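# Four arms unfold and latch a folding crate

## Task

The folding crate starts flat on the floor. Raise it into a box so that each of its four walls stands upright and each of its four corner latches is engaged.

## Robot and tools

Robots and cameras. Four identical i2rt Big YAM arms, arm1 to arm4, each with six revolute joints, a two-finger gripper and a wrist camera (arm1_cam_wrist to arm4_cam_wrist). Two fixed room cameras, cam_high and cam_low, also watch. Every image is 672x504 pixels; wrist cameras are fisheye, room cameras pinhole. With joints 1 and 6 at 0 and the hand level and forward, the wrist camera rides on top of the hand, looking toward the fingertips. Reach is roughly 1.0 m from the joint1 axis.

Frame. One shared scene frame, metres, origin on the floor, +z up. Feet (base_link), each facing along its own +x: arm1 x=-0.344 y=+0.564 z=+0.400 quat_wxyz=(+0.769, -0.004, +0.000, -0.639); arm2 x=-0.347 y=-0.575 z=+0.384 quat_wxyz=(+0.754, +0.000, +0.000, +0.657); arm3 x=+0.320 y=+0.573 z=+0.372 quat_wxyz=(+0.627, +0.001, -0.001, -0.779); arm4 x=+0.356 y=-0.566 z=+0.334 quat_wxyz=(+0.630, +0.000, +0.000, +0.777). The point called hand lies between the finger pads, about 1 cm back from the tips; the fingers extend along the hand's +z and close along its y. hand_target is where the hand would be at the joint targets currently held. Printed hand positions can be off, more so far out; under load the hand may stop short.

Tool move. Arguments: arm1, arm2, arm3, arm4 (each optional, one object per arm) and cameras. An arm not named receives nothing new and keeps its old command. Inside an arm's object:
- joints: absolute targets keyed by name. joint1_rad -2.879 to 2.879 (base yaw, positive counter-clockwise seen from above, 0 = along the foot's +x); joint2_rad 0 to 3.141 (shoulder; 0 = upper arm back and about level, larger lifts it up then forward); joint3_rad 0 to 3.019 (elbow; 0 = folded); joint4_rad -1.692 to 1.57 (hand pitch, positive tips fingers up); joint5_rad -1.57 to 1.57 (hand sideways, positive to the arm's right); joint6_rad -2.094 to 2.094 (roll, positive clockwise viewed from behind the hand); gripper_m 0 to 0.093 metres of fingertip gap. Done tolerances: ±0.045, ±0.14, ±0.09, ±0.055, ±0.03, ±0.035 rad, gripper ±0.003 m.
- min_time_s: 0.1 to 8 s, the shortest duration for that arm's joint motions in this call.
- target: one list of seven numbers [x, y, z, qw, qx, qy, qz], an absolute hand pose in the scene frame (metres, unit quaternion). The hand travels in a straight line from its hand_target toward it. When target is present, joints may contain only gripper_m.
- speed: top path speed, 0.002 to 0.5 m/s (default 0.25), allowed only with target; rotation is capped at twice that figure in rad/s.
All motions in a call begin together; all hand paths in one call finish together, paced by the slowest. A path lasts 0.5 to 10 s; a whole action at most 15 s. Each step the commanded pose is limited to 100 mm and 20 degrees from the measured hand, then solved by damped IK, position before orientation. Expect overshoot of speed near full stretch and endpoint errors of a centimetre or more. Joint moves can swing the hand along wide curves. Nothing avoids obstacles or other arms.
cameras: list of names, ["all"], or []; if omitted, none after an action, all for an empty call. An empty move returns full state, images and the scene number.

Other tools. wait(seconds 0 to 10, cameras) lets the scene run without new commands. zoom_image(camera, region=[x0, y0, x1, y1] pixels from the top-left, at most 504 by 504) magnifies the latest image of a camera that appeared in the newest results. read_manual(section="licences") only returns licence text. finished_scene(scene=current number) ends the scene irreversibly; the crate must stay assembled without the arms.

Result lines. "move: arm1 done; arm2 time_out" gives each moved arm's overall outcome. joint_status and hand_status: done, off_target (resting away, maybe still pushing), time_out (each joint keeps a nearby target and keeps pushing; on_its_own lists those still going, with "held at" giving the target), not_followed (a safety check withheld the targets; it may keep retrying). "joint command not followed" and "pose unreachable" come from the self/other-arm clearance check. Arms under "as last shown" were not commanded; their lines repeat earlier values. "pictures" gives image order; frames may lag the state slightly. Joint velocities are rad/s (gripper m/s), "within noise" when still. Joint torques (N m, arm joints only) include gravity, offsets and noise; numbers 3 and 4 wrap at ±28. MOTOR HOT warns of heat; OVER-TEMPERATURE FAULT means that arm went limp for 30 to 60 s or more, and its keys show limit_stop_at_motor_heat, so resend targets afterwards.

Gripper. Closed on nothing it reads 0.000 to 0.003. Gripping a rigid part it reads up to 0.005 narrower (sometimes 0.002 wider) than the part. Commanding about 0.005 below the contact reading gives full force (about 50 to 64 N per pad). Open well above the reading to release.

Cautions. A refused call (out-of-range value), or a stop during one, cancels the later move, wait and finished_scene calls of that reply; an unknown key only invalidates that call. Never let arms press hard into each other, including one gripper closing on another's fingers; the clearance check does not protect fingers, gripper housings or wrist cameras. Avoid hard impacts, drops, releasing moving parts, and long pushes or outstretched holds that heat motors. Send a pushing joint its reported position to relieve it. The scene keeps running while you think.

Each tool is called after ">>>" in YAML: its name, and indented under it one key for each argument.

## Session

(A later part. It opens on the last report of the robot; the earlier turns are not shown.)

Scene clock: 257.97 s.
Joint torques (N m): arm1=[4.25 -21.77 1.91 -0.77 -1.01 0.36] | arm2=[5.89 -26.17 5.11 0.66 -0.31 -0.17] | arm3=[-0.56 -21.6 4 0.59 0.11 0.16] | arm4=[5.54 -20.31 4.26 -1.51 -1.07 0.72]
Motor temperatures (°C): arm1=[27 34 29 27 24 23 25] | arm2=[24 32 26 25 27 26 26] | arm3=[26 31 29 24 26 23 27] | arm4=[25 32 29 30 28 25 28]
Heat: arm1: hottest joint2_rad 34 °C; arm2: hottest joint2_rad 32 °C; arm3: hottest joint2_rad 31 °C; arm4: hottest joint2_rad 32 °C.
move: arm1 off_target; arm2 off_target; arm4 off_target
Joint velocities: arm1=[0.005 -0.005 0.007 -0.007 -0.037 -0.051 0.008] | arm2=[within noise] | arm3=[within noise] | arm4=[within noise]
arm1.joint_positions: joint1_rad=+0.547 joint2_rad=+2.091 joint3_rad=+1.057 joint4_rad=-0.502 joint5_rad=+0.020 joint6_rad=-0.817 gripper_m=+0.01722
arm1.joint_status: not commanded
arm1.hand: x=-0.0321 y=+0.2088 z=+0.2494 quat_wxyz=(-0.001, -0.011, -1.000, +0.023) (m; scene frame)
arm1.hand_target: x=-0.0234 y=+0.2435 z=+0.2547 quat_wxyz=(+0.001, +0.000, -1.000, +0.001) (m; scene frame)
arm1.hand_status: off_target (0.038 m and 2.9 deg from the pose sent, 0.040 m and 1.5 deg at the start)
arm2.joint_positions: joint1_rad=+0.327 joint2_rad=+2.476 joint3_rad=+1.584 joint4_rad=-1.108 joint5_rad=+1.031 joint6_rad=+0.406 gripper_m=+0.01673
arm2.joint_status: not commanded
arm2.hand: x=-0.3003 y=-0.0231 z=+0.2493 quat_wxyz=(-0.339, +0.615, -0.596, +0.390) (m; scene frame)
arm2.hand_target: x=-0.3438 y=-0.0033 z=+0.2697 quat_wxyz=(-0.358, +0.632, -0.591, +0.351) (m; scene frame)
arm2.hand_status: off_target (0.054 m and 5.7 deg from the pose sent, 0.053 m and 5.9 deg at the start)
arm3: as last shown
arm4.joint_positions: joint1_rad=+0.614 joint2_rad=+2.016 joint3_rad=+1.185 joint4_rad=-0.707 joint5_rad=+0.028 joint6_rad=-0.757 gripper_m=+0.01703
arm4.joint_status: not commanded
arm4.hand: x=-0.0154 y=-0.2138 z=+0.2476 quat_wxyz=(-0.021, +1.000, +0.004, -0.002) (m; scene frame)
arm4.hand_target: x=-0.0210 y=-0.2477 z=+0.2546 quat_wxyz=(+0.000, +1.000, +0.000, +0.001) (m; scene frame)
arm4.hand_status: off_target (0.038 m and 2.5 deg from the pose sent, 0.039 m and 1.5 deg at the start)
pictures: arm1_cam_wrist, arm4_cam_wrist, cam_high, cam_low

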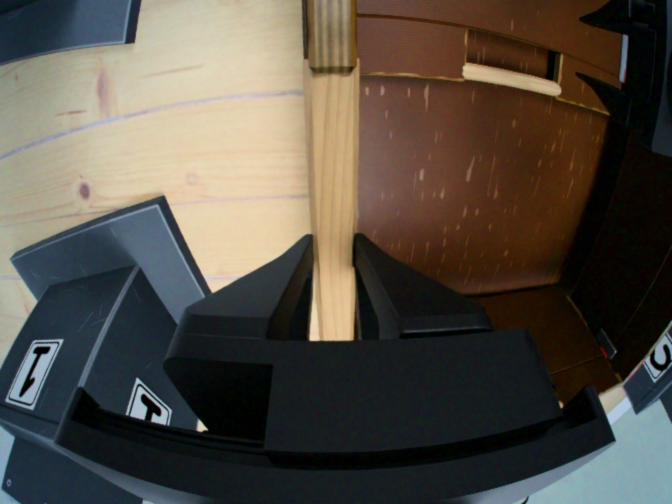

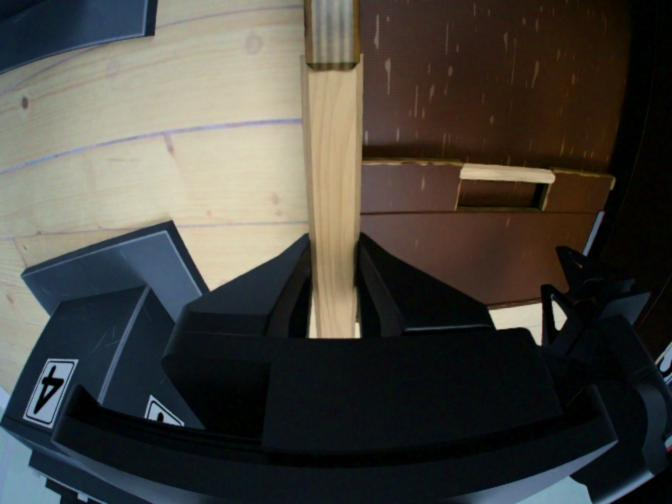

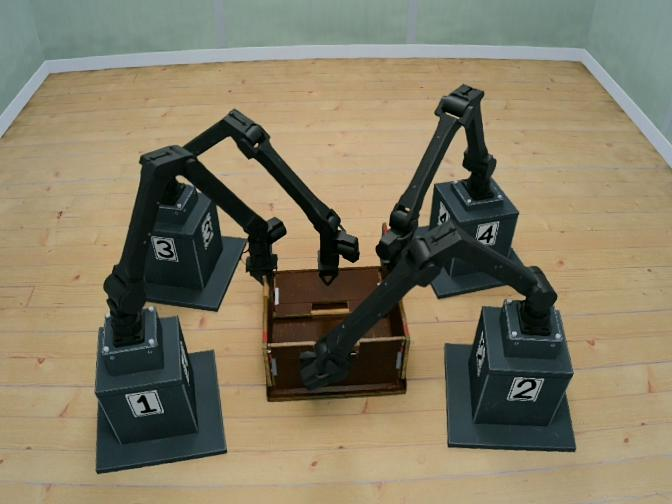

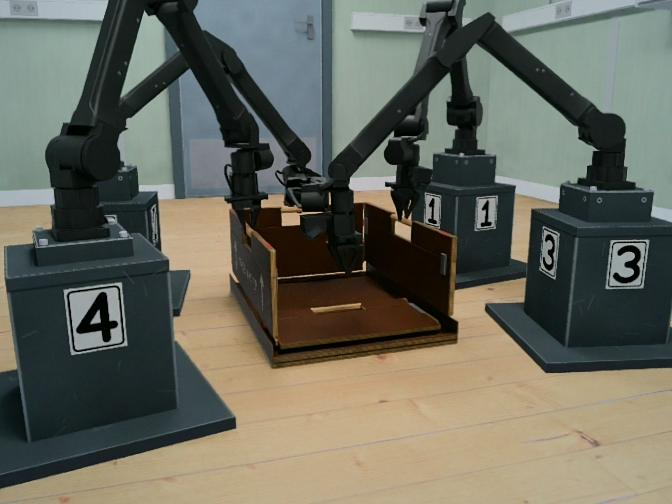

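>>> move:
  arm2: {"target": [-0.265, 0.0, 0.275, -0.3593, 0.6335, -0.5905, 0.3487], "speed": 0.08}
  cameras: ["cam_low", "cam_high"]

>>> zoom_image:
  camera: "cam_high"
  region: [255, 320, 345, 410]

Scene clock: 272.17 s.
Joint torques (N m): arm1=[4.72 -22.12 1.7 -0.64 -0.98 0.36] | arm2=[-4.6 -25.17 5.61 1.01 0.8 -0.79] | arm3=[0.09 -21.54 4 0.61 0.11 0.16] | arm4=[5.48 -20.37 4.23 -1.47 -1.1 0.75]
Motor temperatures (°C): arm1=[27 32 29 27 25 23 26] | arm2=[24 30 26 25 27 26 26] | arm3=[26 31 29 24 26 23 27] | arm4=[25 32 28 30 28 25 28]
Heat: arm1: hottest joint2_rad 32 °C; arm2: hottest joint2_rad 30 °C; arm3: hottest joint2_rad 31 °C; arm4: hottest joint2_rad 32 °C.
move: arm2 off_target
Joint velocities: arm1=[-0.015 -0.005 0.007 -0.017 0.022 -0.081 0.014] | arm2=[within noise] | arm3=[within noise] | arm4=[-0.005 -0.015 -0.007 0.002 -0.051 0.051 0.019]
arm1, arm3: as last shown
arm1.joint_positions: joint1_rad=+0.547 joint2_rad=+2.091 joint3_rad=+1.057 joint4_rad=-0.502 joint5_rad=+0.020 joint6_rad=-0.817 gripper_m=+0.01718
arm1.hand_target: x=-0.0234 y=+0.2435 z=+0.2547 quat_wxyz=(+0.001, +0.001, -1.000, +0.000) (m; scene frame)
arm2.joint_positions: joint1_rad=+0.320 joint2_rad=+2.404 joint3_rad=+1.455 joint4_rad=-0.851 joint5_rad=+1.031 joint6_rad=+0.211 gripper_m=+0.01672
arm2.joint_status: not commanded
arm2.hand: x=-0.2969 y=-0.0236 z=+0.2495 quat_wxyz=(-0.353, +0.643, -0.580, +0.355) (m; scene frame)
arm2.hand_target: x=-0.2721 y=-0.0019 z=+0.2742 quat_wxyz=(-0.358, +0.635, -0.590, +0.346) (m; scene frame)
arm2.hand_status: off_target (0.047 m and 1.9 deg from the pose sent, 0.049 m and 5.7 deg at the start)
arm4.joint_positions: joint1_rad=+0.614 joint2_rad=+2.016 joint3_rad=+1.185 joint4_rad=-0.707 joint5_rad=+0.030 joint6_rad=-0.757 gripper_m=+0.01725
arm4.joint_status: not commanded
arm4.hand: x=-0.0152 y=-0.2136 z=+0.2476 quat_wxyz=(-0.022, +1.000, +0.004, -0.002) (m; scene frame)
arm4.hand_target: x=-0.0208 y=-0.2475 z=+0.2546 quat_wxyz=(-0.001, +1.000, +0.000, +0.001) (m; scene frame)
arm4.hand_status: not commanded
pictures: cam_high, cam_low

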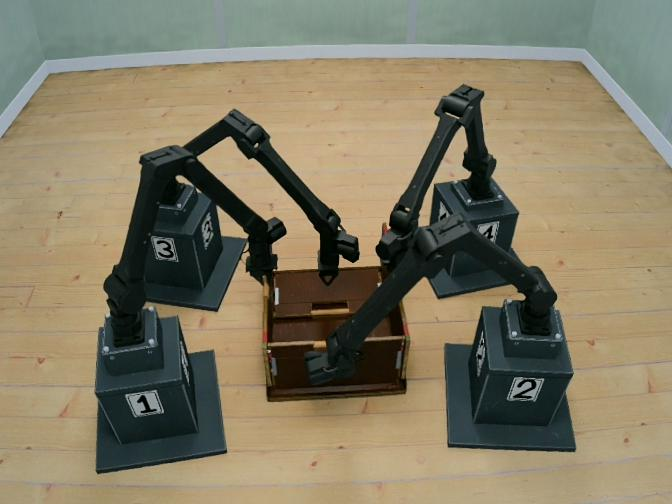

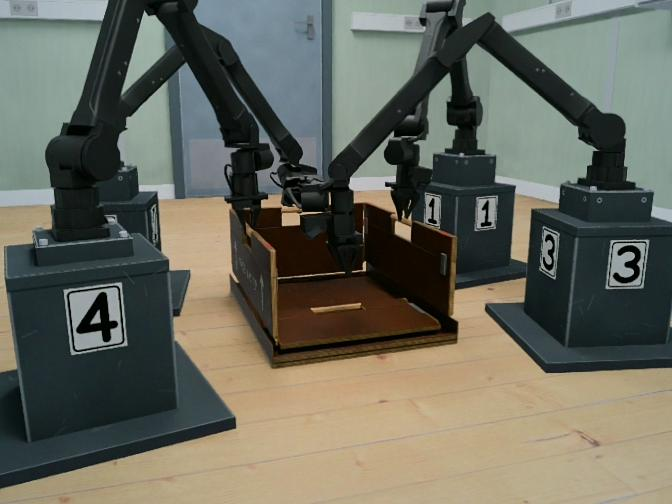

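Scaled by 5.600 from the camera's 672x504 image, which has a finer 960x720 frame.

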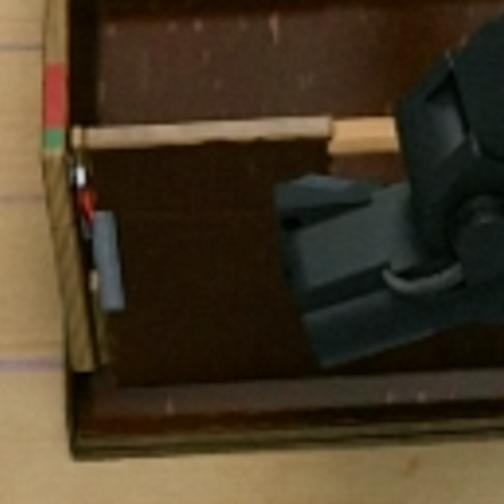

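>>> move:
  arm2: {"target": [-0.292, -0.003, 0.26, -0.3593, 0.6335, -0.5905, 0.3487], "speed": 0.1}
  arm3: {"target": [0.04, -0.009, 0.12, 0, 0.6896, 0.7242, 0], "speed": 0.2}
  cameras: ["arm3_cam_wrist"]

>>> move:
  arm2: {"joints": {"gripper_m": 0.05}}
  cameras: ["arm2_cam_wrist", "cam_high"]

Scene clock: 276.13 s.
Joint torques (N m): arm1=[4.95 -21.89 1.89 -0.59 -1.04 0.32] | arm2=[-1.44 -21.89 7.42 -0.2 0.87 -0.18] | arm3=[-0.62 -19.14 7.62 0.36 0.03 -0.04] | arm4=[5.54 -20.31 4.25 -1.52 -1.08 0.72]
Motor temperatures (°C): arm1=[27 32 29 27 25 23 26] | arm2=[24 30 26 25 27 26 26] | arm3=[26 31 29 24 26 23 27] | arm4=[25 32 28 30 28 25 28]
Heat: arm1: hottest joint2_rad 32 °C; arm2: hottest joint2_rad 30 °C; arm3: hottest joint2_rad 31 °C; arm4: hottest joint2_rad 32 °C.
move: arm2 off_target; arm3 off_target
Joint velocities: within noise
arm1, arm4: as last shown
arm1.joint_positions: joint1_rad=+0.547 joint2_rad=+2.091 joint3_rad=+1.057 joint4_rad=-0.502 joint5_rad=+0.020 joint6_rad=-0.817 gripper_m=+0.01723
arm2.joint_positions: joint1_rad=+0.320 joint2_rad=+2.409 joint3_rad=+1.466 joint4_rad=-0.872 joint5_rad=+1.030 joint6_rad=+0.235 gripper_m=+0.01672
arm2.joint_status: not commanded
arm2.hand: x=-0.2971 y=-0.0233 z=+0.2498 quat_wxyz=(-0.353, +0.638, -0.585, +0.355) (m; scene frame)
arm2.hand_target: x=-0.2920 y=-0.0032 z=+0.2605 quat_wxyz=(-0.360, +0.633, -0.590, +0.348) (m; scene frame)
arm2.hand_status: off_target (0.023 m and 1.4 deg from the pose sent, 0.024 m and 1.9 deg at the start)
arm3.joint_positions: joint1_rad=-0.227 joint2_rad=+2.556 joint3_rad=+1.750 joint4_rad=-0.768 joint5_rad=+0.003 joint6_rad=-0.487 gripper_m=+0.04612
arm3.joint_status: not commanded
arm3.hand: x=+0.0469 y=-0.0028 z=+0.1300 quat_wxyz=(+0.001, -0.691, -0.723, -0.002) (m; scene frame)
arm3.hand_target: x=+0.0425 y=-0.0089 z=+0.1201 quat_wxyz=(+0.000, -0.689, -0.725, +0.000) (m; scene frame)
arm3.hand_status: off_target (0.014 m and 0.4 deg from the pose sent, 0.062 m and 0.3 deg at the start)
arm4.joint_positions: joint1_rad=+0.614 joint2_rad=+2.016 joint3_rad=+1.185 joint4_rad=-0.707 joint5_rad=+0.030 joint6_rad=-0.757 gripper_m=+0.01708
pictures: arm3_cam_wrist

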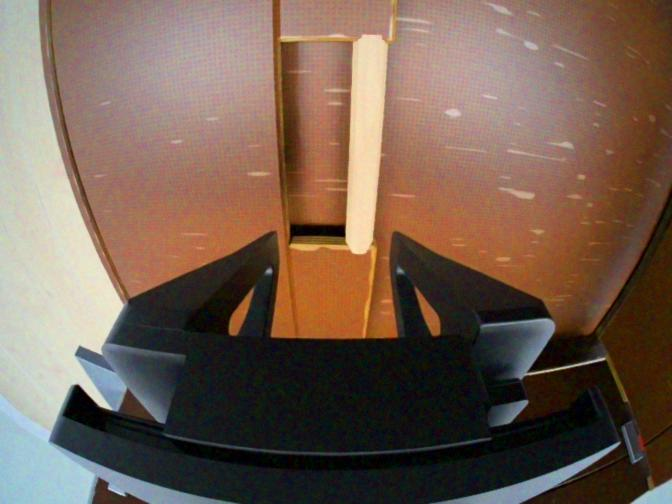

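Scene clock: 277.03 s.
Joint torques (N m): arm1=[4.72 -21.48 1.66 -0.77 -1.02 0.32] | arm2=[-0.56 -22.12 6.16 -0.17 0.79 -0.05] | arm3=[-1.03 -19.25 7.6 0.44 0.04 -0.06] | arm4=[5.48 -20.25 4.23 -1.51 -1.08 0.72]
Motor temperatures (°C): arm1=[27 32 29 27 25 23 26] | arm2=[24 30 26 25 27 26 26] | arm3=[26 31 29 24 26 23 27] | arm4=[25 31 28 30 28 25 28]
Heat: arm1: hottest joint2_rad 32 °C; arm2: hottest joint2_rad 30 °C; arm3: hottest joint2_rad 31 °C; arm4: hottest joint2_rad 31 °C.
move: arm2 done
Joint velocities: within noise
arm1, arm4: as last shown
arm2.joint_positions: joint1_rad=+0.302 joint2_rad=+2.409 joint3_rad=+1.484 joint4_rad=-0.872 joint5_rad=+1.031 joint6_rad=+0.215 gripper_m=+0.04989
arm2.joint_status: all done
arm2.hand: x=-0.2882 y=-0.0157 z=+0.2535 quat_wxyz=(-0.351, +0.636, -0.588, +0.356) (m; scene frame)
arm2.hand_target: x=-0.2864 y=-0.0044 z=+0.2602 quat_wxyz=(-0.356, +0.633, -0.590, +0.352) (m; scene frame)
arm2.hand_status: not commanded
arm3.joint_positions: joint1_rad=-0.230 joint2_rad=+2.556 joint3_rad=+1.750 joint4_rad=-0.768 joint5_rad=+0.003 joint6_rad=-0.488 gripper_m=+0.04612
arm3.joint_status: not commanded
arm3.hand: x=+0.0451 y=-0.0020 z=+0.1300 quat_wxyz=(+0.001, -0.692, -0.722, -0.002) (m; scene frame)
arm3.hand_target: x=+0.0407 y=-0.0081 z=+0.1201 quat_wxyz=(+0.000, -0.689, -0.725, +0.000) (m; scene frame)
arm3.hand_status: not commanded
arm4.joint_positions: joint1_rad=+0.614 joint2_rad=+2.016 joint3_rad=+1.185 joint4_rad=-0.707 joint5_rad=+0.030 joint6_rad=-0.757 gripper_m=+0.01712
pictures: arm2_cam_wrist, cam_high

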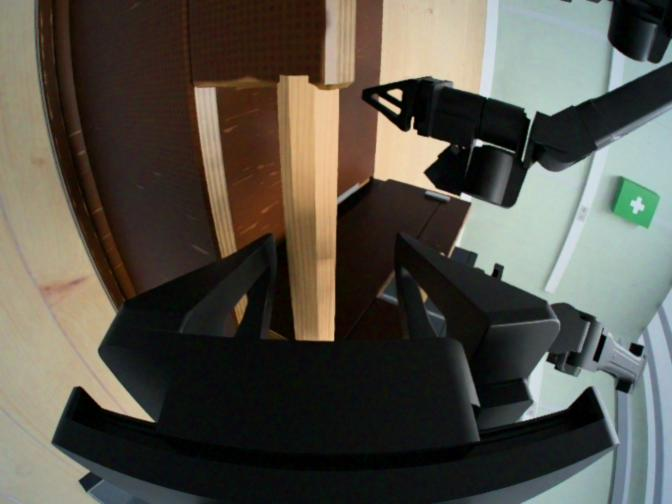

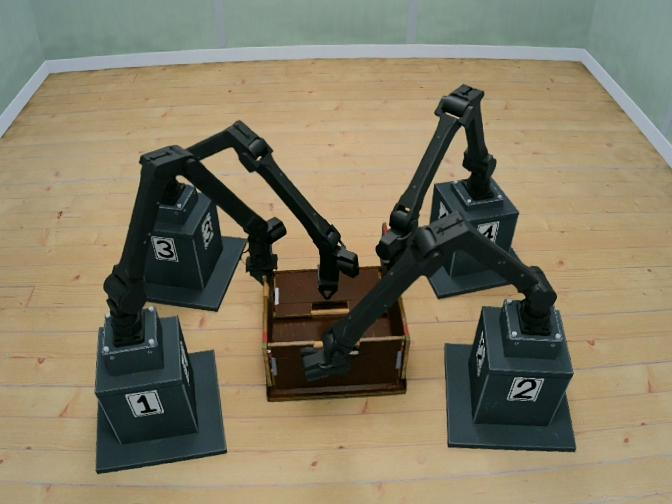

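>>> move:
  arm2: {"target": [-0.40, -0.01, 0.33, -0.3593, 0.6335, -0.5905, 0.3487], "speed": 0.2}
  arm3: {"target": [0.021, -0.012, 0.034, 0, 0.6896, 0.7242, 0], "speed": 0.15}
  cameras: ["arm3_cam_wrist", "arm2_cam_wrist", "cam_high"]

>>> zoom_image:
  camera: "cam_high"
  region: [240, 230, 430, 420]

Scene clock: 283.03 s.
Joint torques (N m): arm1=[4.37 -21.54 1.7 -0.62 -1.05 0.33] | arm2=[-0.67 -24.06 7.17 -0.83 0.38 0.13] | arm3=[-1.08 -19.25 7.35 0.5 0.04 -0.07] | arm4=[5.48 -20.37 4.23 -1.54 -1.08 0.72]
Motor temperatures (°C): arm1=[27 32 29 27 25 23 26] | arm2=[24 30 26 24 28 26 26] | arm3=[26 30 29 24 26 23 27] | arm4=[25 31 28 30 28 25 28]
Heat: arm1: hottest joint2_rad 32 °C; arm2: hottest joint2_rad 30 °C; arm3: hottest joint2_rad 30 °C; arm4: hottest joint2_rad 31 °C.
move: arm2 off_target; arm3 off_target
Joint velocities: arm1=[-0.005 0.005 -0.002 -0.007 -0.066 0.022 -0.007] | arm2=[within noise] | arm3=[within noise] | arm4=[within noise]
arm1, arm4: as last shown
arm1.joint_positions: joint1_rad=+0.547 joint2_rad=+2.091 joint3_rad=+1.057 joint4_rad=-0.502 joint5_rad=+0.020 joint6_rad=-0.817 gripper_m=+0.01715
arm2.joint_positions: joint1_rad=+0.492 joint2_rad=+2.381 joint3_rad=+1.617 joint4_rad=-1.314 joint5_rad=+0.981 joint6_rad=+0.527 gripper_m=+0.04989
arm2.joint_status: not commanded
arm2.hand: x=-0.3974 y=-0.0221 z=+0.3131 quat_wxyz=(-0.355, +0.640, -0.577, +0.362) (m; scene frame)
arm2.hand_target: x=-0.3991 y=-0.0077 z=+0.3296 quat_wxyz=(-0.362, +0.631, -0.592, +0.346) (m; scene frame)
arm2.hand_status: off_target (0.021 m and 2.4 deg from the pose sent, 0.136 m and 1.3 deg at the start)
arm3.joint_positions: joint1_rad=-0.245 joint2_rad=+2.759 joint3_rad=+1.918 joint4_rad=-0.731 joint5_rad=+0.003 joint6_rad=-0.510 gripper_m=+0.04612
arm3.joint_status: not commanded
arm3.hand: x=+0.0300 y=-0.0109 z=+0.0470 quat_wxyz=(+0.001, -0.690, -0.724, -0.001) (m; scene frame)
arm3.hand_target: x=+0.0222 y=-0.0114 z=+0.0348 quat_wxyz=(+0.000, -0.690, -0.724, +0.001) (m; scene frame)
arm3.hand_status: off_target (0.016 m and 0.1 deg from the pose sent, 0.099 m and 0.5 deg at the start)
arm4.joint_positions: joint1_rad=+0.614 joint2_rad=+2.016 joint3_rad=+1.185 joint4_rad=-0.707 joint5_rad=+0.030 joint6_rad=-0.757 gripper_m=+0.01706
pictures: arm2_cam_wrist, arm3_cam_wrist, cam_high

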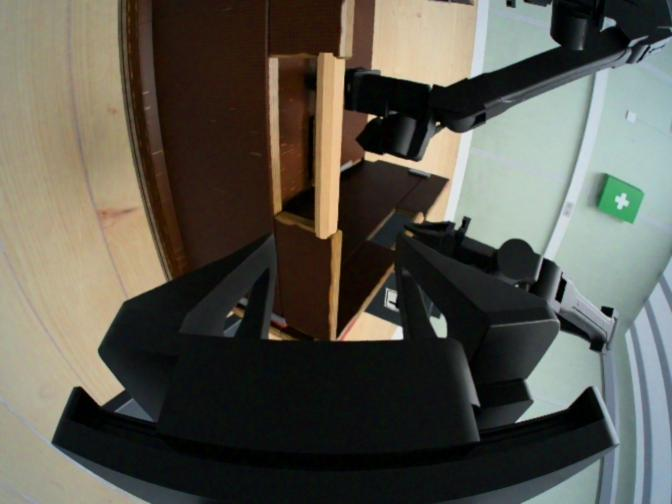

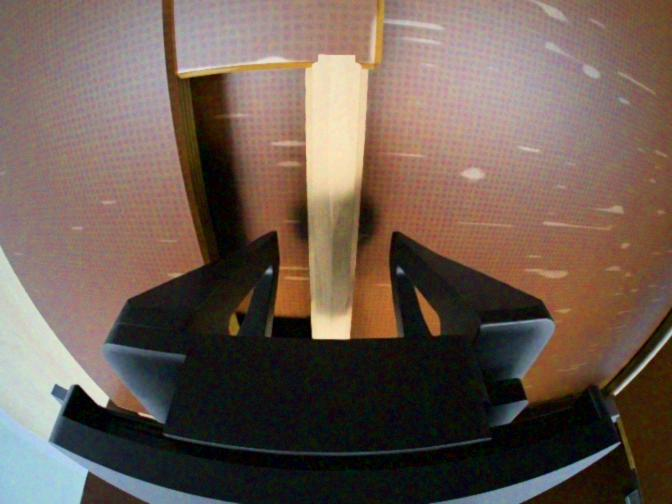

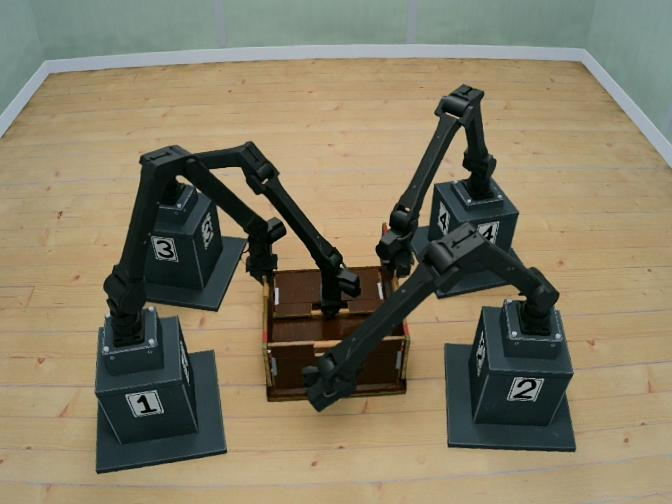

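Scaled by 2.653 from the camera's 672x504 image, which has a finer 960x720 frame.

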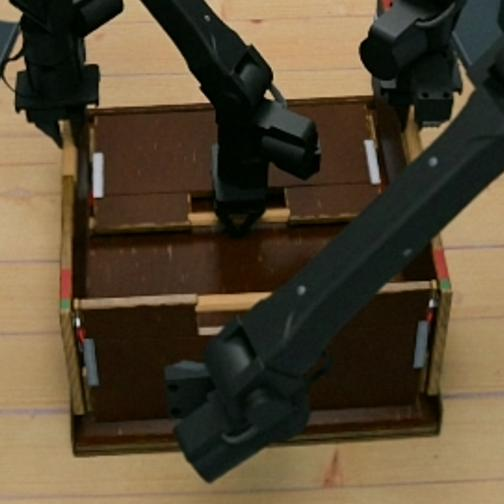

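>>> move:
  arm3: {"target": [0.021, -0.012, 0.031, 0, 0.6896, 0.7242, 0], "speed": 0.1, "joints": {"gripper_m": 0.028}}
  cameras: []

>>> move:
  arm3: {"joints": {"gripper_m": 0.009}}
  cameras: ["arm3_cam_wrist"]

>>> move:
  arm3: {"target": [0.038, -0.011, 0.14, -0.1196, 0.6791, 0.7132, -0.1258], "speed": 0.15}
  cameras: ["arm3_cam_wrist", "cam_low"]

Scene clock: 291.03 s.
Joint torques (N m): arm1=[4.25 -21.77 1.88 -0.69 -0.98 0.38] | arm2=[-0.62 -24 7.16 -0.81 0.37 0.17] | arm3=[-1.55 -18.96 7.41 0.57 0.08 -0.05] | arm4=[5.54 -20.31 4.23 -1.52 -1.08 0.72]
Motor temperatures (°C): arm1=[27 32 29 27 25 23 26] | arm2=[24 30 26 24 27 26 25] | arm3=[26 30 29 24 26 23 27] | arm4=[25 31 28 30 28 25 28]
Heat: arm1: hottest joint2_rad 32 °C; arm2: hottest joint2_rad 30 °C; arm3: hottest joint2_rad 30 °C; arm4: hottest joint2_rad 31 °C.
move: arm3 off_target
Joint velocities: arm1=[within noise] | arm2=[within noise] | arm3=[within noise] | arm4=[-0.005 -0.005 0.002 -0.007 -0.051 -0.007 -0.004]
arm1, arm4: as last shown
arm1.joint_positions: joint1_rad=+0.547 joint2_rad=+2.091 joint3_rad=+1.057 joint4_rad=-0.502 joint5_rad=+0.020 joint6_rad=-0.817 gripper_m=+0.01720
arm2.joint_positions: joint1_rad=+0.494 joint2_rad=+2.381 joint3_rad=+1.617 joint4_rad=-1.314 joint5_rad=+0.981 joint6_rad=+0.527 gripper_m=+0.04989
arm2.joint_status: not commanded
arm2.hand: x=-0.3982 y=-0.0222 z=+0.3131 quat_wxyz=(-0.355, +0.641, -0.577, +0.362) (m; scene frame)
arm2.hand_target: x=-0.4000 y=-0.0078 z=+0.3296 quat_wxyz=(-0.362, +0.632, -0.592, +0.346) (m; scene frame)
arm2.hand_status: not commanded
arm3.joint_positions: joint1_rad=-0.245 joint2_rad=+2.760 joint3_rad=+1.923 joint4_rad=-0.731 joint5_rad=+0.003 joint6_rad=-0.511 gripper_m=+0.02813
arm3.joint_status: all done
arm3.hand: x=+0.0292 y=-0.0125 z=+0.0472 quat_wxyz=(+0.000, -0.689, -0.725, +0.000) (m; scene frame)
arm3.hand_target: x=+0.0217 y=-0.0109 z=+0.0314 quat_wxyz=(+0.000, -0.690, -0.724, +0.000) (m; scene frame)
arm3.hand_status: off_target (0.018 m and 0.1 deg from the pose sent, 0.018 m and 0.1 deg at the start)
arm4.joint_positions: joint1_rad=+0.614 joint2_rad=+2.016 joint3_rad=+1.185 joint4_rad=-0.707 joint5_rad=+0.030 joint6_rad=-0.757 gripper_m=+0.01732
pictures: none
No camera images: "cameras" was empty.

Scene clock: 291.67 s.
Joint torques (N m): arm1=[4.42 -21.89 1.85 -0.73 -1.02 0.37] | arm2=[-0.62 -24 7.17 -0.83 0.37 0.16] | arm3=[-1.08 -19.37 7.61 0.51 0.16 -0.03] | arm4=[5.54 -20.31 4.25 -1.52 -1.08 0.72]
Motor temperatures (°C): arm1=[27 32 29 27 25 23 26] | arm2=[24 30 26 24 27 26 25] | arm3=[26 30 29 24 26 23 27] | arm4=[25 31 28 30 28 25 28]
Heat: arm1: hottest joint2_rad 32 °C; arm2: hottest joint2_rad 30 °C; arm3: hottest joint2_rad 30 °C; arm4: hottest joint2_rad 31 °C.
move: arm3 off_target
Joint velocities: arm1=[-0.005 -0.005 -0.002 -0.007 -0.022 0.007 0.006] | arm2=[within noise] | arm3=[within noise] | arm4=[within noise]
arm1, arm2, arm4: as last shown
arm1.joint_positions: joint1_rad=+0.547 joint2_rad=+2.091 joint3_rad=+1.057 joint4_rad=-0.502 joint5_rad=+0.020 joint6_rad=-0.817 gripper_m=+0.01724
arm3.joint_positions: joint1_rad=-0.245 joint2_rad=+2.760 joint3_rad=+1.923 joint4_rad=-0.731 joint5_rad=-0.008 joint6_rad=-0.513 gripper_m=+0.01640
arm3.joint_status: gripper_m off_target (ended at +0.01644, target +0.00900)
arm3.hand: x=+0.0309 y=-0.0133 z=+0.0472 quat_wxyz=(-0.005, -0.689, -0.725, -0.001) (m; scene frame)
arm3.hand_target: x=+0.0230 y=-0.0117 z=+0.0315 quat_wxyz=(-0.004, -0.689, -0.725, -0.001) (m; scene frame)
arm3.hand_status: not commanded
arm4.joint_positions: joint1_rad=+0.614 joint2_rad=+2.016 joint3_rad=+1.185 joint4_rad=-0.707 joint5_rad=+0.030 joint6_rad=-0.757 gripper_m=+0.01707
pictures: arm3_cam_wrist

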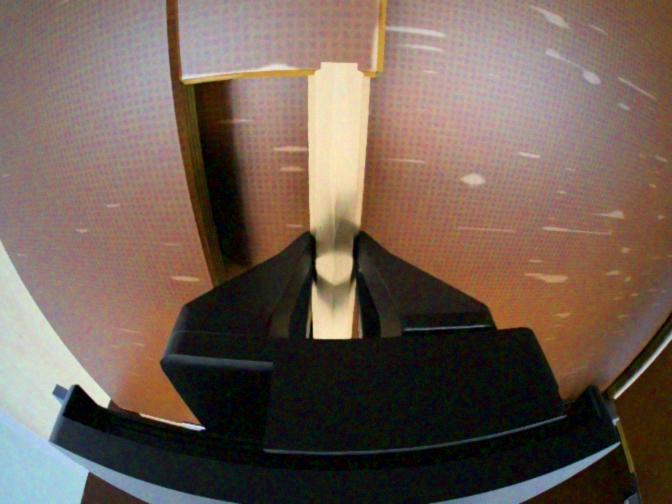

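Scene clock: 293.53 s.
Joint torques (N m): arm1=[5.01 -22.07 1.84 -0.7 -1.04 0.34] | arm2=[-0.67 -24.06 7.17 -0.81 0.37 0.17] | arm3=[-0.5 -23.41 3.58 0.54 0.87 -0.05] | arm4=[5.54 -20.31 4.23 -1.52 -1.07 0.72]
Motor temperatures (°C): arm1=[27 32 29 27 25 23 26] | arm2=[24 30 26 24 27 26 25] | arm3=[26 30 29 24 26 23 27] | arm4=[25 31 28 30 28 25 28]
Heat: arm1: hottest joint2_rad 32 °C; arm2: hottest joint2_rad 30 °C; arm3: hottest joint2_rad 30 °C; arm4: hottest joint2_rad 31 °C.
move: arm3 off_target
Joint velocities: arm1=[-0.015 0.005 0.007 0.007 -0.007 0.037 -0.004] | arm2=[within noise] | arm3=[within noise] | arm4=[within noise]
arm1, arm2, arm4: as last shown
arm1.joint_positions: joint1_rad=+0.547 joint2_rad=+2.091 joint3_rad=+1.057 joint4_rad=-0.502 joint5_rad=+0.020 joint6_rad=-0.817 gripper_m=+0.01710
arm3.joint_positions: joint1_rad=-0.144 joint2_rad=+2.550 joint3_rad=+1.653 joint4_rad=-0.537 joint5_rad=+0.305 joint6_rad=-0.425 gripper_m=+0.01638
arm3.joint_status: not commanded
arm3.hand: x=+0.0447 y=-0.0117 z=+0.1197 quat_wxyz=(+0.113, -0.682, -0.713, +0.120) (m; scene frame)
arm3.hand_target: x=+0.0415 y=-0.0158 z=+0.1389 quat_wxyz=(+0.118, -0.676, -0.716, +0.131) (m; scene frame)
arm3.hand_status: off_target (0.021 m and 1.1 deg from the pose sent, 0.093 m and 20.5 deg at the start)
arm4.joint_positions: joint1_rad=+0.614 joint2_rad=+2.016 joint3_rad=+1.185 joint4_rad=-0.707 joint5_rad=+0.030 joint6_rad=-0.757 gripper_m=+0.01708
pictures: arm3_cam_wrist, cam_low

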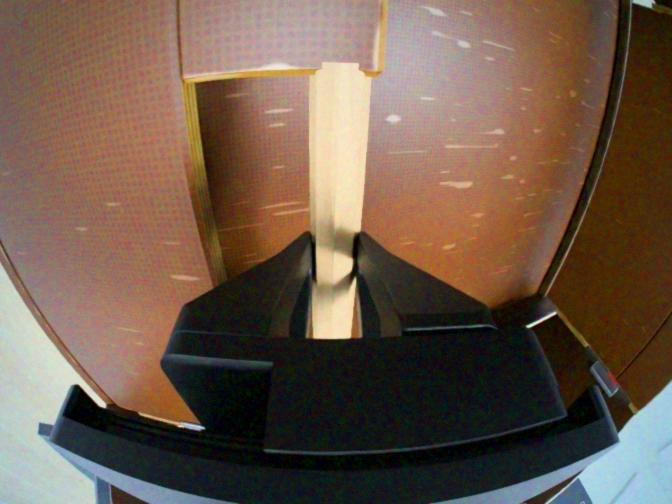

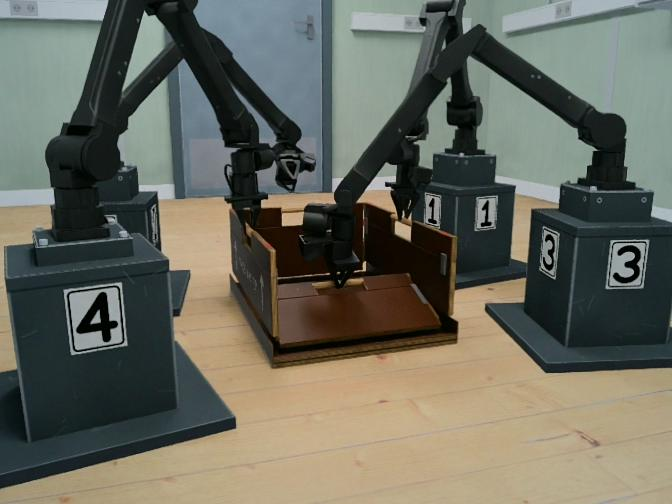

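>>> move:
  arm3: {"target": [0.076, -0.012, 0.208, -0.2356, 0.648, 0.6805, -0.2479], "speed": 0.17}
  cameras: []

>>> move:
  arm3: {"target": [0.133, -0.012, 0.256, -0.3444, 0.5972, 0.6272, -0.3625], "speed": 0.17}
  cameras: ["arm3_cam_wrist", "cam_low", "cam_high"]

Scene clock: 296.97 s.
Joint torques (N m): arm1=[4.66 -21.6 1.58 -0.72 -1.04 0.34] | arm2=[-0.73 -24.06 7.17 -0.81 0.37 0.17] | arm3=[-1.2 -22.89 3.48 0.59 1.52 -0.13] | arm4=[5.54 -20.31 4.25 -1.52 -1.07 0.72]
Motor temperatures (°C): arm1=[27 32 29 27 25 23 26] | arm2=[24 30 26 24 27 26 25] | arm3=[26 30 29 24 26 23 27] | arm4=[25 31 28 30 28 25 28]
Heat: arm1: hottest joint2_rad 32 °C; arm2: hottest joint2_rad 30 °C; arm3: hottest joint2_rad 30 °C; arm4: hottest joint2_rad 31 °C.
move: arm3 off_target
Joint velocities: within noise
arm1.joint_positions: joint1_rad=+0.547 joint2_rad=+2.091 joint3_rad=+1.057 joint4_rad=-0.502 joint5_rad=+0.020 joint6_rad=-0.817 gripper_m=+0.01726
arm1.joint_status: not commanded
arm1.hand: x=-0.0321 y=+0.2088 z=+0.2494 quat_wxyz=(-0.001, -0.011, -1.000, +0.023) (m; scene frame)
arm1.hand_target: x=-0.0234 y=+0.2435 z=+0.2547 quat_wxyz=(+0.001, +0.001, -1.000, +0.000) (m; scene frame)
arm1.hand_status: not commanded
arm2, arm4: as last shown
arm3.joint_positions: joint1_rad=-0.006 joint2_rad=+2.424 joint3_rad=+1.490 joint4_rad=-0.438 joint5_rad=+0.641 joint6_rad=-0.327 gripper_m=+0.01638
arm3.joint_status: not commanded
arm3.hand: x=+0.0824 y=-0.0094 z=+0.1826 quat_wxyz=(+0.227, -0.655, -0.682, +0.234) (m; scene frame)
arm3.hand_target: x=+0.0752 y=-0.0118 z=+0.2071 quat_wxyz=(+0.236, -0.648, -0.681, +0.247) (m; scene frame)
arm3.hand_status: off_target (0.026 m and 2.0 deg from the pose sent, 0.094 m and 21.0 deg at the start)
arm4.joint_positions: joint1_rad=+0.614 joint2_rad=+2.016 joint3_rad=+1.185 joint4_rad=-0.707 joint5_rad=+0.030 joint6_rad=-0.757 gripper_m=+0.01701
pictures: none
No camera images: "cameras" was empty.

Scene clock: 298.60 s.
Joint torques (N m): arm1=[4.48 -21.95 1.7 -0.53 -1.04 0.36] | arm2=[-0.67 -24.06 7.17 -0.83 0.38 0.16] | arm3=[-0.32 -22.48 3.7 0.08 2.07 -0.16] | arm4=[5.48 -20.31 4.25 -1.52 -1.08 0.72]
Motor temperatures (°C): arm1=[27 32 29 27 25 23 26] | arm2=[24 30 26 24 27 26 25] | arm3=[26 30 29 24 26 23 27] | arm4=[25 31 28 30 28 25 28]
Heat: arm1: hottest joint2_rad 32 °C; arm2: hottest joint2_rad 30 °C; arm3: hottest joint2_rad 30 °C; arm4: hottest joint2_rad 31 °C.
move: arm3 off_target
Joint velocities: arm1=[0.005 -0.005 0.017 0.012 0.007 -0.037 -0.006] | arm2=[within noise] | arm3=[within noise] | arm4=[within noise]
arm1, arm2: as last shown
arm1.joint_positions: joint1_rad=+0.547 joint2_rad=+2.091 joint3_rad=+1.057 joint4_rad=-0.502 joint5_rad=+0.020 joint6_rad=-0.817 gripper_m=+0.01710
arm3.joint_positions: joint1_rad=+0.152 joint2_rad=+2.398 joint3_rad=+1.427 joint4_rad=-0.429 joint5_rad=+1.000 joint6_rad=-0.197 gripper_m=+0.01636
arm3.joint_status: not commanded
arm3.hand: x=+0.1366 y=-0.0068 z=+0.2269 quat_wxyz=(+0.332, -0.607, -0.632, +0.350) (m; scene frame)
arm3.hand_target: x=+0.1328 y=-0.0114 z=+0.2546 quat_wxyz=(+0.346, -0.596, -0.629, +0.361) (m; scene frame)
arm3.hand_status: off_target (0.030 m and 2.4 deg from the pose sent, 0.089 m and 21.9 deg at the start)
arm4.joint_positions: joint1_rad=+0.614 joint2_rad=+2.016 joint3_rad=+1.185 joint4_rad=-0.707 joint5_rad=+0.030 joint6_rad=-0.757 gripper_m=+0.01718
arm4.joint_status: not commanded
arm4.hand: x=-0.0152 y=-0.2136 z=+0.2476 quat_wxyz=(-0.022, +1.000, +0.004, -0.002) (m; scene frame)
arm4.hand_target: x=-0.0208 y=-0.2475 z=+0.2546 quat_wxyz=(-0.001, +1.000, +0.000, +0.001) (m; scene frame)
arm4.hand_status: not commanded
pictures: arm3_cam_wrist, cam_high, cam_low

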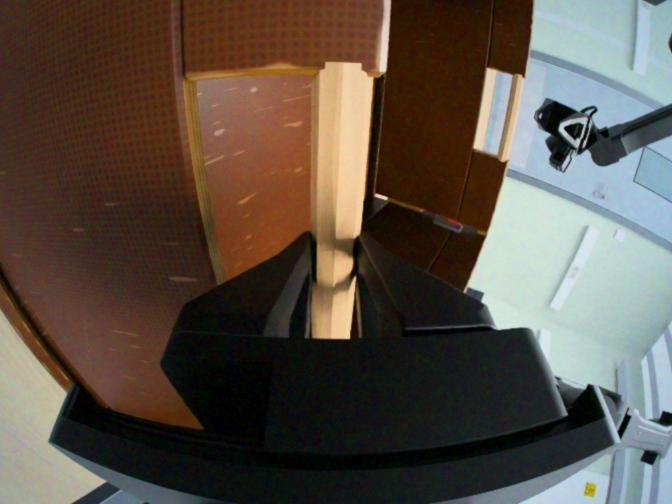

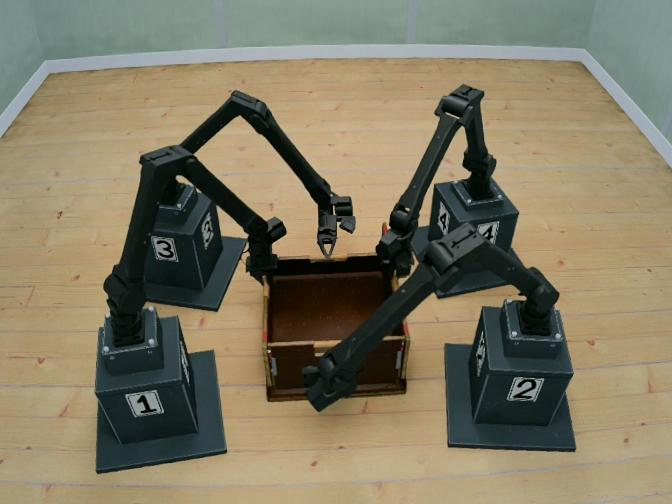

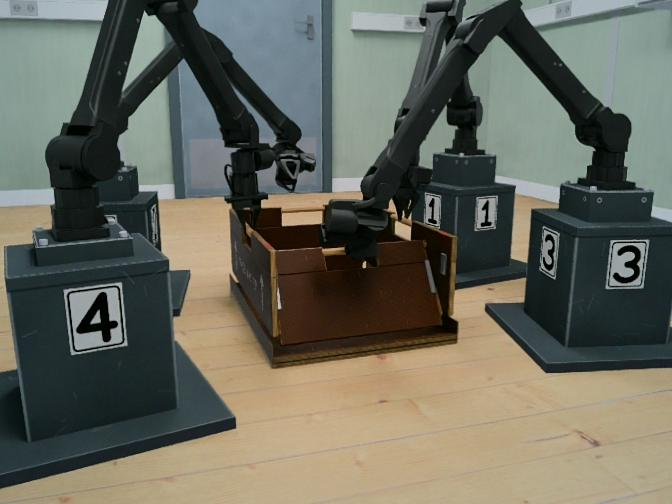

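>>> move:
  arm3: {"target": [0.194, -0.012, 0.281, -0.3444, 0.5972, 0.6272, -0.3625], "speed": 0.14}
  cameras: []

>>> move:
  arm3: {"target": [0.255, -0.012, 0.286, -0.3444, 0.5972, 0.6272, -0.3625], "speed": 0.1}
  cameras: ["arm3_cam_wrist", "cam_low", "cam_high"]

>>> zoom_image:
  camera: "cam_low"
  region: [220, 170, 480, 380]

Scene clock: 302.20 s.
Joint torques (N m): arm1=[4.48 -22.36 1.69 -0.72 -1.04 0.39] | arm2=[-0.73 -24 7.16 -0.83 0.38 0.16] | arm3=[-0.09 -22.53 5.41 -1.87 1.24 0.07] | arm4=[5.54 -20.25 4.23 -1.46 -1.06 0.71]
Motor temperatures (°C): arm1=[27 31 29 27 25 23 26] | arm2=[24 30 26 24 27 26 25] | arm3=[26 30 29 24 27 23 27] | arm4=[25 31 28 30 28 25 28]
Heat: arm1: hottest joint2_rad 31 °C; arm2: hottest joint2_rad 30 °C; arm3: hottest joint2_rad 30 °C; arm4: hottest joint2_rad 31 °C.
move: arm3 off_target
Joint velocities: arm1=[-0.005 -0.005 0.007 0.012 -0.022 -0.11 -0.005] | arm2=[within noise] | arm3=[within noise] | arm4=[-0.005 -0.005 -0.007 -0.017 -0.095 -0.051 0.016]
arm1, arm2, arm4: as last shown
arm3.joint_positions: joint1_rad=+0.250 joint2_rad=+2.363 joint3_rad=+1.438 joint4_rad=-0.624 joint5_rad=+1.036 joint6_rad=-0.010 gripper_m=+0.01636
arm3.joint_status: not commanded
arm3.hand: x=+0.1905 y=-0.0040 z=+0.2515 quat_wxyz=(+0.338, -0.605, -0.625, +0.360) (m; scene frame)
arm3.hand_target: x=+0.1928 y=-0.0136 z=+0.2809 quat_wxyz=(+0.341, -0.599, -0.625, +0.366) (m; scene frame)
arm3.hand_status: off_target (0.031 m and 1.2 deg from the pose sent, 0.079 m and 2.4 deg at the start)
arm4.joint_positions: joint1_rad=+0.614 joint2_rad=+2.016 joint3_rad=+1.185 joint4_rad=-0.707 joint5_rad=+0.030 joint6_rad=-0.757 gripper_m=+0.01707
pictures: none
No camera images: "cameras" was empty.

Scene clock: 303.73 s.
Joint torques (N m): arm1=[4.37 -21.89 1.95 -0.64 -1.03 0.4] | arm2=[-0.62 -24.06 7.19 -0.81 0.37 0.17] | arm3=[2.96 -21.48 6.08 -2.99 1.27 0.17] | arm4=[5.48 -20.31 4.23 -1.52 -1.34 0.72]
Motor temperatures (°C): arm1=[27 31 29 27 25 23 26] | arm2=[24 30 26 24 27 26 25] | arm3=[26 30 29 24 27 23 27] | arm4=[25 31 28 30 29 25 28]
Heat: arm1: hottest joint2_rad 31 °C; arm2: hottest joint2_rad 30 °C; arm3: hottest joint2_rad 30 °C; arm4: hottest joint2_rad 31 °C.
move: arm3 off_target
Joint velocities: within noise
arm1.joint_positions: joint1_rad=+0.548 joint2_rad=+2.090 joint3_rad=+1.055 joint4_rad=-0.502 joint5_rad=+0.020 joint6_rad=-0.817 gripper_m=+0.01723
arm1.joint_status: not commanded
arm1.hand: x=-0.0319 y=+0.2096 z=+0.2498 quat_wxyz=(-0.001, -0.010, -1.000, +0.023) (m; scene frame)
arm1.hand_target: x=-0.0234 y=+0.2432 z=+0.2550 quat_wxyz=(+0.001, +0.000, -1.000, +0.001) (m; scene frame)
arm1.hand_status: not commanded
arm2, arm4: as last shown
arm3.joint_positions: joint1_rad=+0.310 joint2_rad=+2.377 joint3_rad=+1.498 joint4_rad=-0.833 joint5_rad=+1.028 joint6_rad=+0.174 gripper_m=+0.01618
arm3.joint_status: not commanded
arm3.hand: x=+0.2250 y=-0.0009 z=+0.2585 quat_wxyz=(+0.345, -0.615, -0.615, +0.352) (m; scene frame)
arm3.hand_target: x=+0.2484 y=-0.0110 z=+0.2849 quat_wxyz=(+0.347, -0.597, -0.627, +0.361) (m; scene frame)
arm3.hand_status: off_target (0.042 m and 2.8 deg from the pose sent, 0.074 m and 1.2 deg at the start)
arm4.joint_positions: joint1_rad=+0.614 joint2_rad=+2.016 joint3_rad=+1.185 joint4_rad=-0.707 joint5_rad=+0.037 joint6_rad=-0.757 gripper_m=+0.01706
arm4.hand: x=-0.0143 y=-0.2126 z=+0.2476 quat_wxyz=(-0.025, +1.000, +0.004, +0.001) (m; scene frame)
pictures: arm3_cam_wrist, cam_high, cam_low

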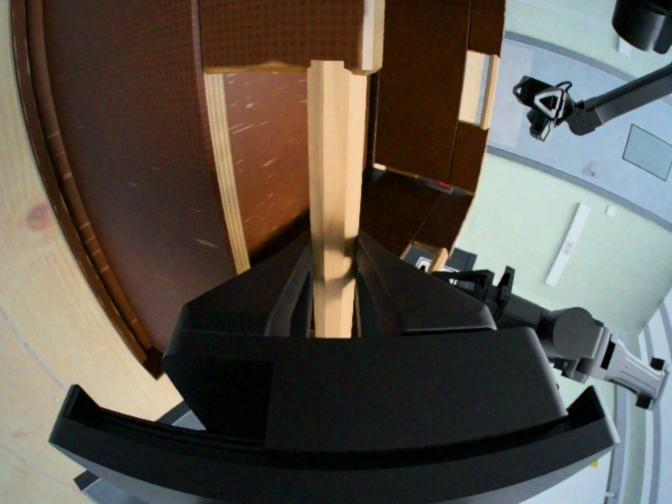

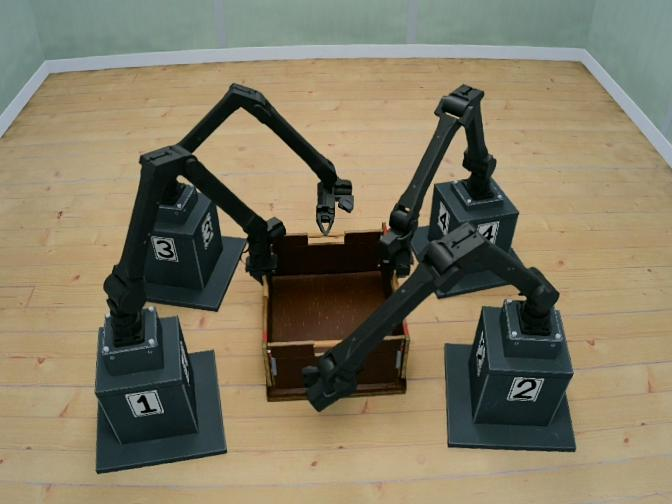

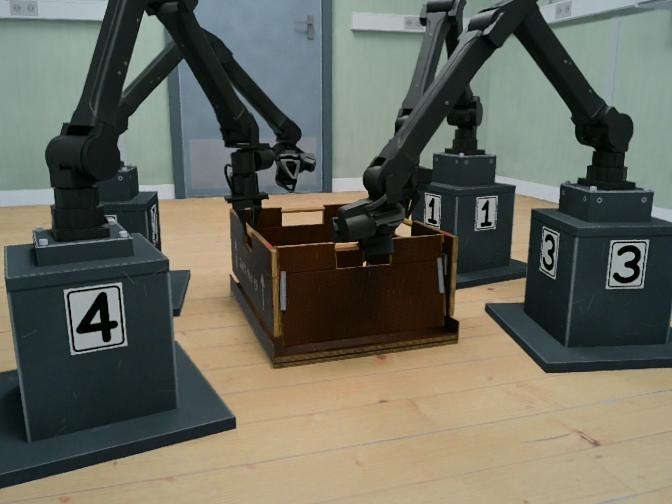

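Scaled by 1.938 from the camera's 672x504 image, which has a finer 960x720 frame.

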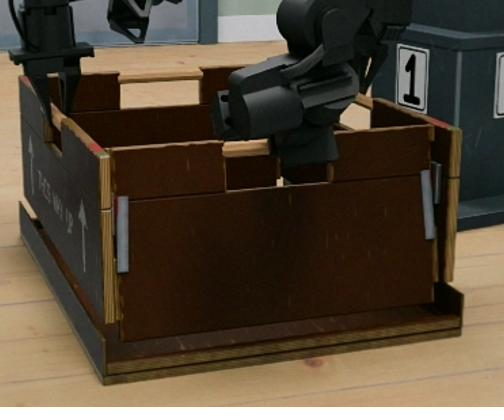

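>>> move:
  arm3: {"target": [0.295, -0.014, 0.282, -0.3444, 0.5972, 0.6272, -0.3625], "speed": 0.08}
  cameras: ["cam_low", "cam_high"]

>>> zoom_image:
  camera: "cam_low"
  region: [220, 170, 480, 380]

>>> zoom_image:
  camera: "cam_low"
  region: [410, 220, 470, 300]

>>> zoom_image:
  camera: "cam_low"
  region: [255, 235, 305, 315]

Scene clock: 306.47 s.
Joint torques (N m): arm1=[4.31 -21.89 1.91 -0.69 -1.05 0.36] | arm2=[-0.67 -24.06 7.17 -0.81 0.37 0.17] | arm3=[4.42 -20.95 6.9 -2.67 0.61 0.22] | arm4=[5.54 -20.25 4.3 -1.54 -1.38 0.72]
Motor temperatures (°C): arm1=[27 31 29 27 25 23 26] | arm2=[24 30 26 24 27 26 25] | arm3=[26 30 29 24 27 23 28] | arm4=[25 31 28 30 29 25 28]
Heat: arm1: hottest joint2_rad 31 °C; arm2: hottest joint2_rad 30 °C; arm3: hottest joint2_rad 30 °C; arm4: hottest joint2_rad 31 °C.
move: arm3 off_target
Joint velocities: within noise
arm1.joint_positions: joint1_rad=+0.550 joint2_rad=+2.090 joint3_rad=+1.055 joint4_rad=-0.502 joint5_rad=+0.020 joint6_rad=-0.817 gripper_m=+0.01712
arm1.joint_status: not commanded
arm1.hand: x=-0.0314 y=+0.2101 z=+0.2498 quat_wxyz=(-0.001, -0.010, -1.000, +0.023) (m; scene frame)
arm1.hand_target: x=-0.0231 y=+0.2435 z=+0.2550 quat_wxyz=(+0.001, +0.001, -1.000, +0.000) (m; scene frame)
arm1.hand_status: not commanded
arm2: as last shown
arm3.joint_positions: joint1_rad=+0.370 joint2_rad=+2.407 joint3_rad=+1.556 joint4_rad=-0.988 joint5_rad=+1.031 joint6_rad=+0.308 gripper_m=+0.01617
arm3.joint_status: not commanded
arm3.hand: x=+0.2583 y=+0.0001 z=+0.2602 quat_wxyz=(+0.355, -0.612, -0.612, +0.353) (m; scene frame)
arm3.hand_target: x=+0.2937 y=-0.0135 z=+0.2813 quat_wxyz=(+0.344, -0.596, -0.628, +0.363) (m; scene frame)
arm3.hand_status: off_target (0.045 m and 3.0 deg from the pose sent, 0.075 m and 2.8 deg at the start)
arm4.joint_positions: joint1_rad=+0.614 joint2_rad=+2.015 joint3_rad=+1.184 joint4_rad=-0.707 joint5_rad=+0.039 joint6_rad=-0.757 gripper_m=+0.01701
arm4.joint_status: not commanded
arm4.hand: x=-0.0137 y=-0.2127 z=+0.2480 quat_wxyz=(-0.025, +1.000, +0.004, +0.001) (m; scene frame)
arm4.hand_target: x=-0.0207 y=-0.2475 z=+0.2550 quat_wxyz=(-0.001, +1.000, +0.000, +0.001) (m; scene frame)
arm4.hand_status: not commanded
pictures: cam_high, cam_low

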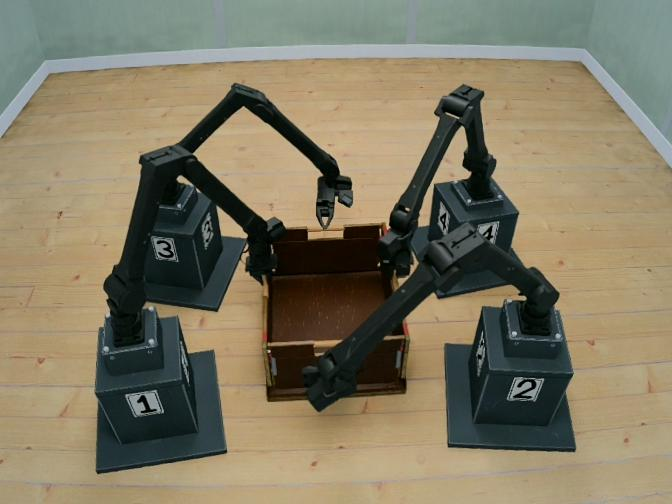

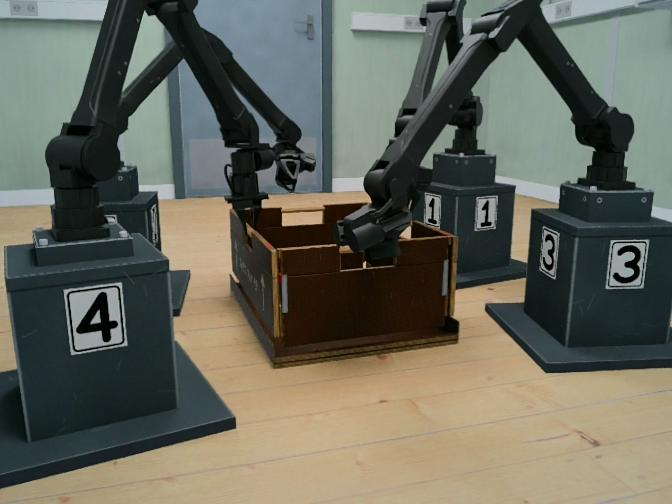

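Scaled by 1.938 from the camera's 672x504 image, which has a finer 960x720 frame.

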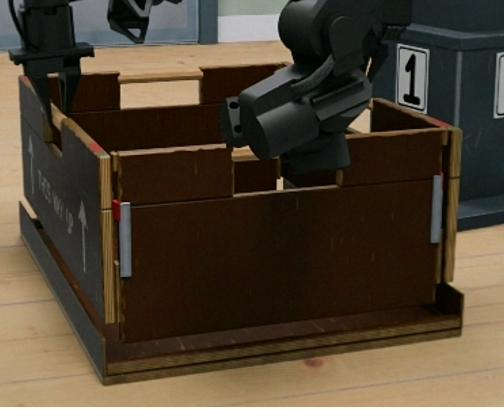

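Scaled by 6.300 from the camera's 672x504 image, which has a finer 960x720 frame.

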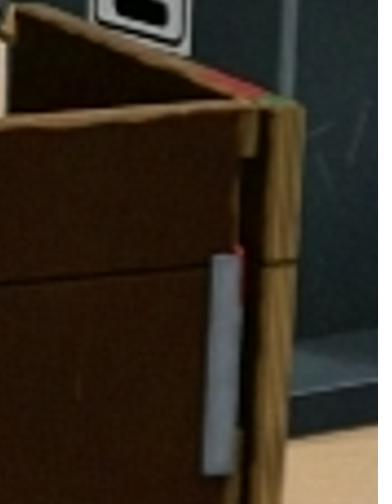

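Scaled by 6.300 from the camera's 672x504 image, which has a finer 960x720 frame.

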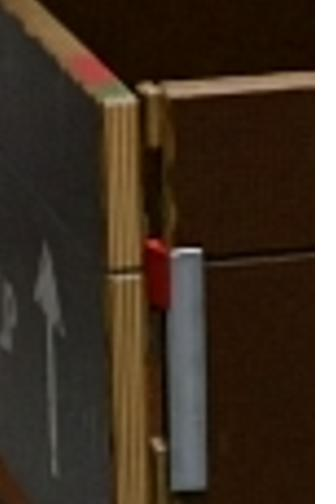

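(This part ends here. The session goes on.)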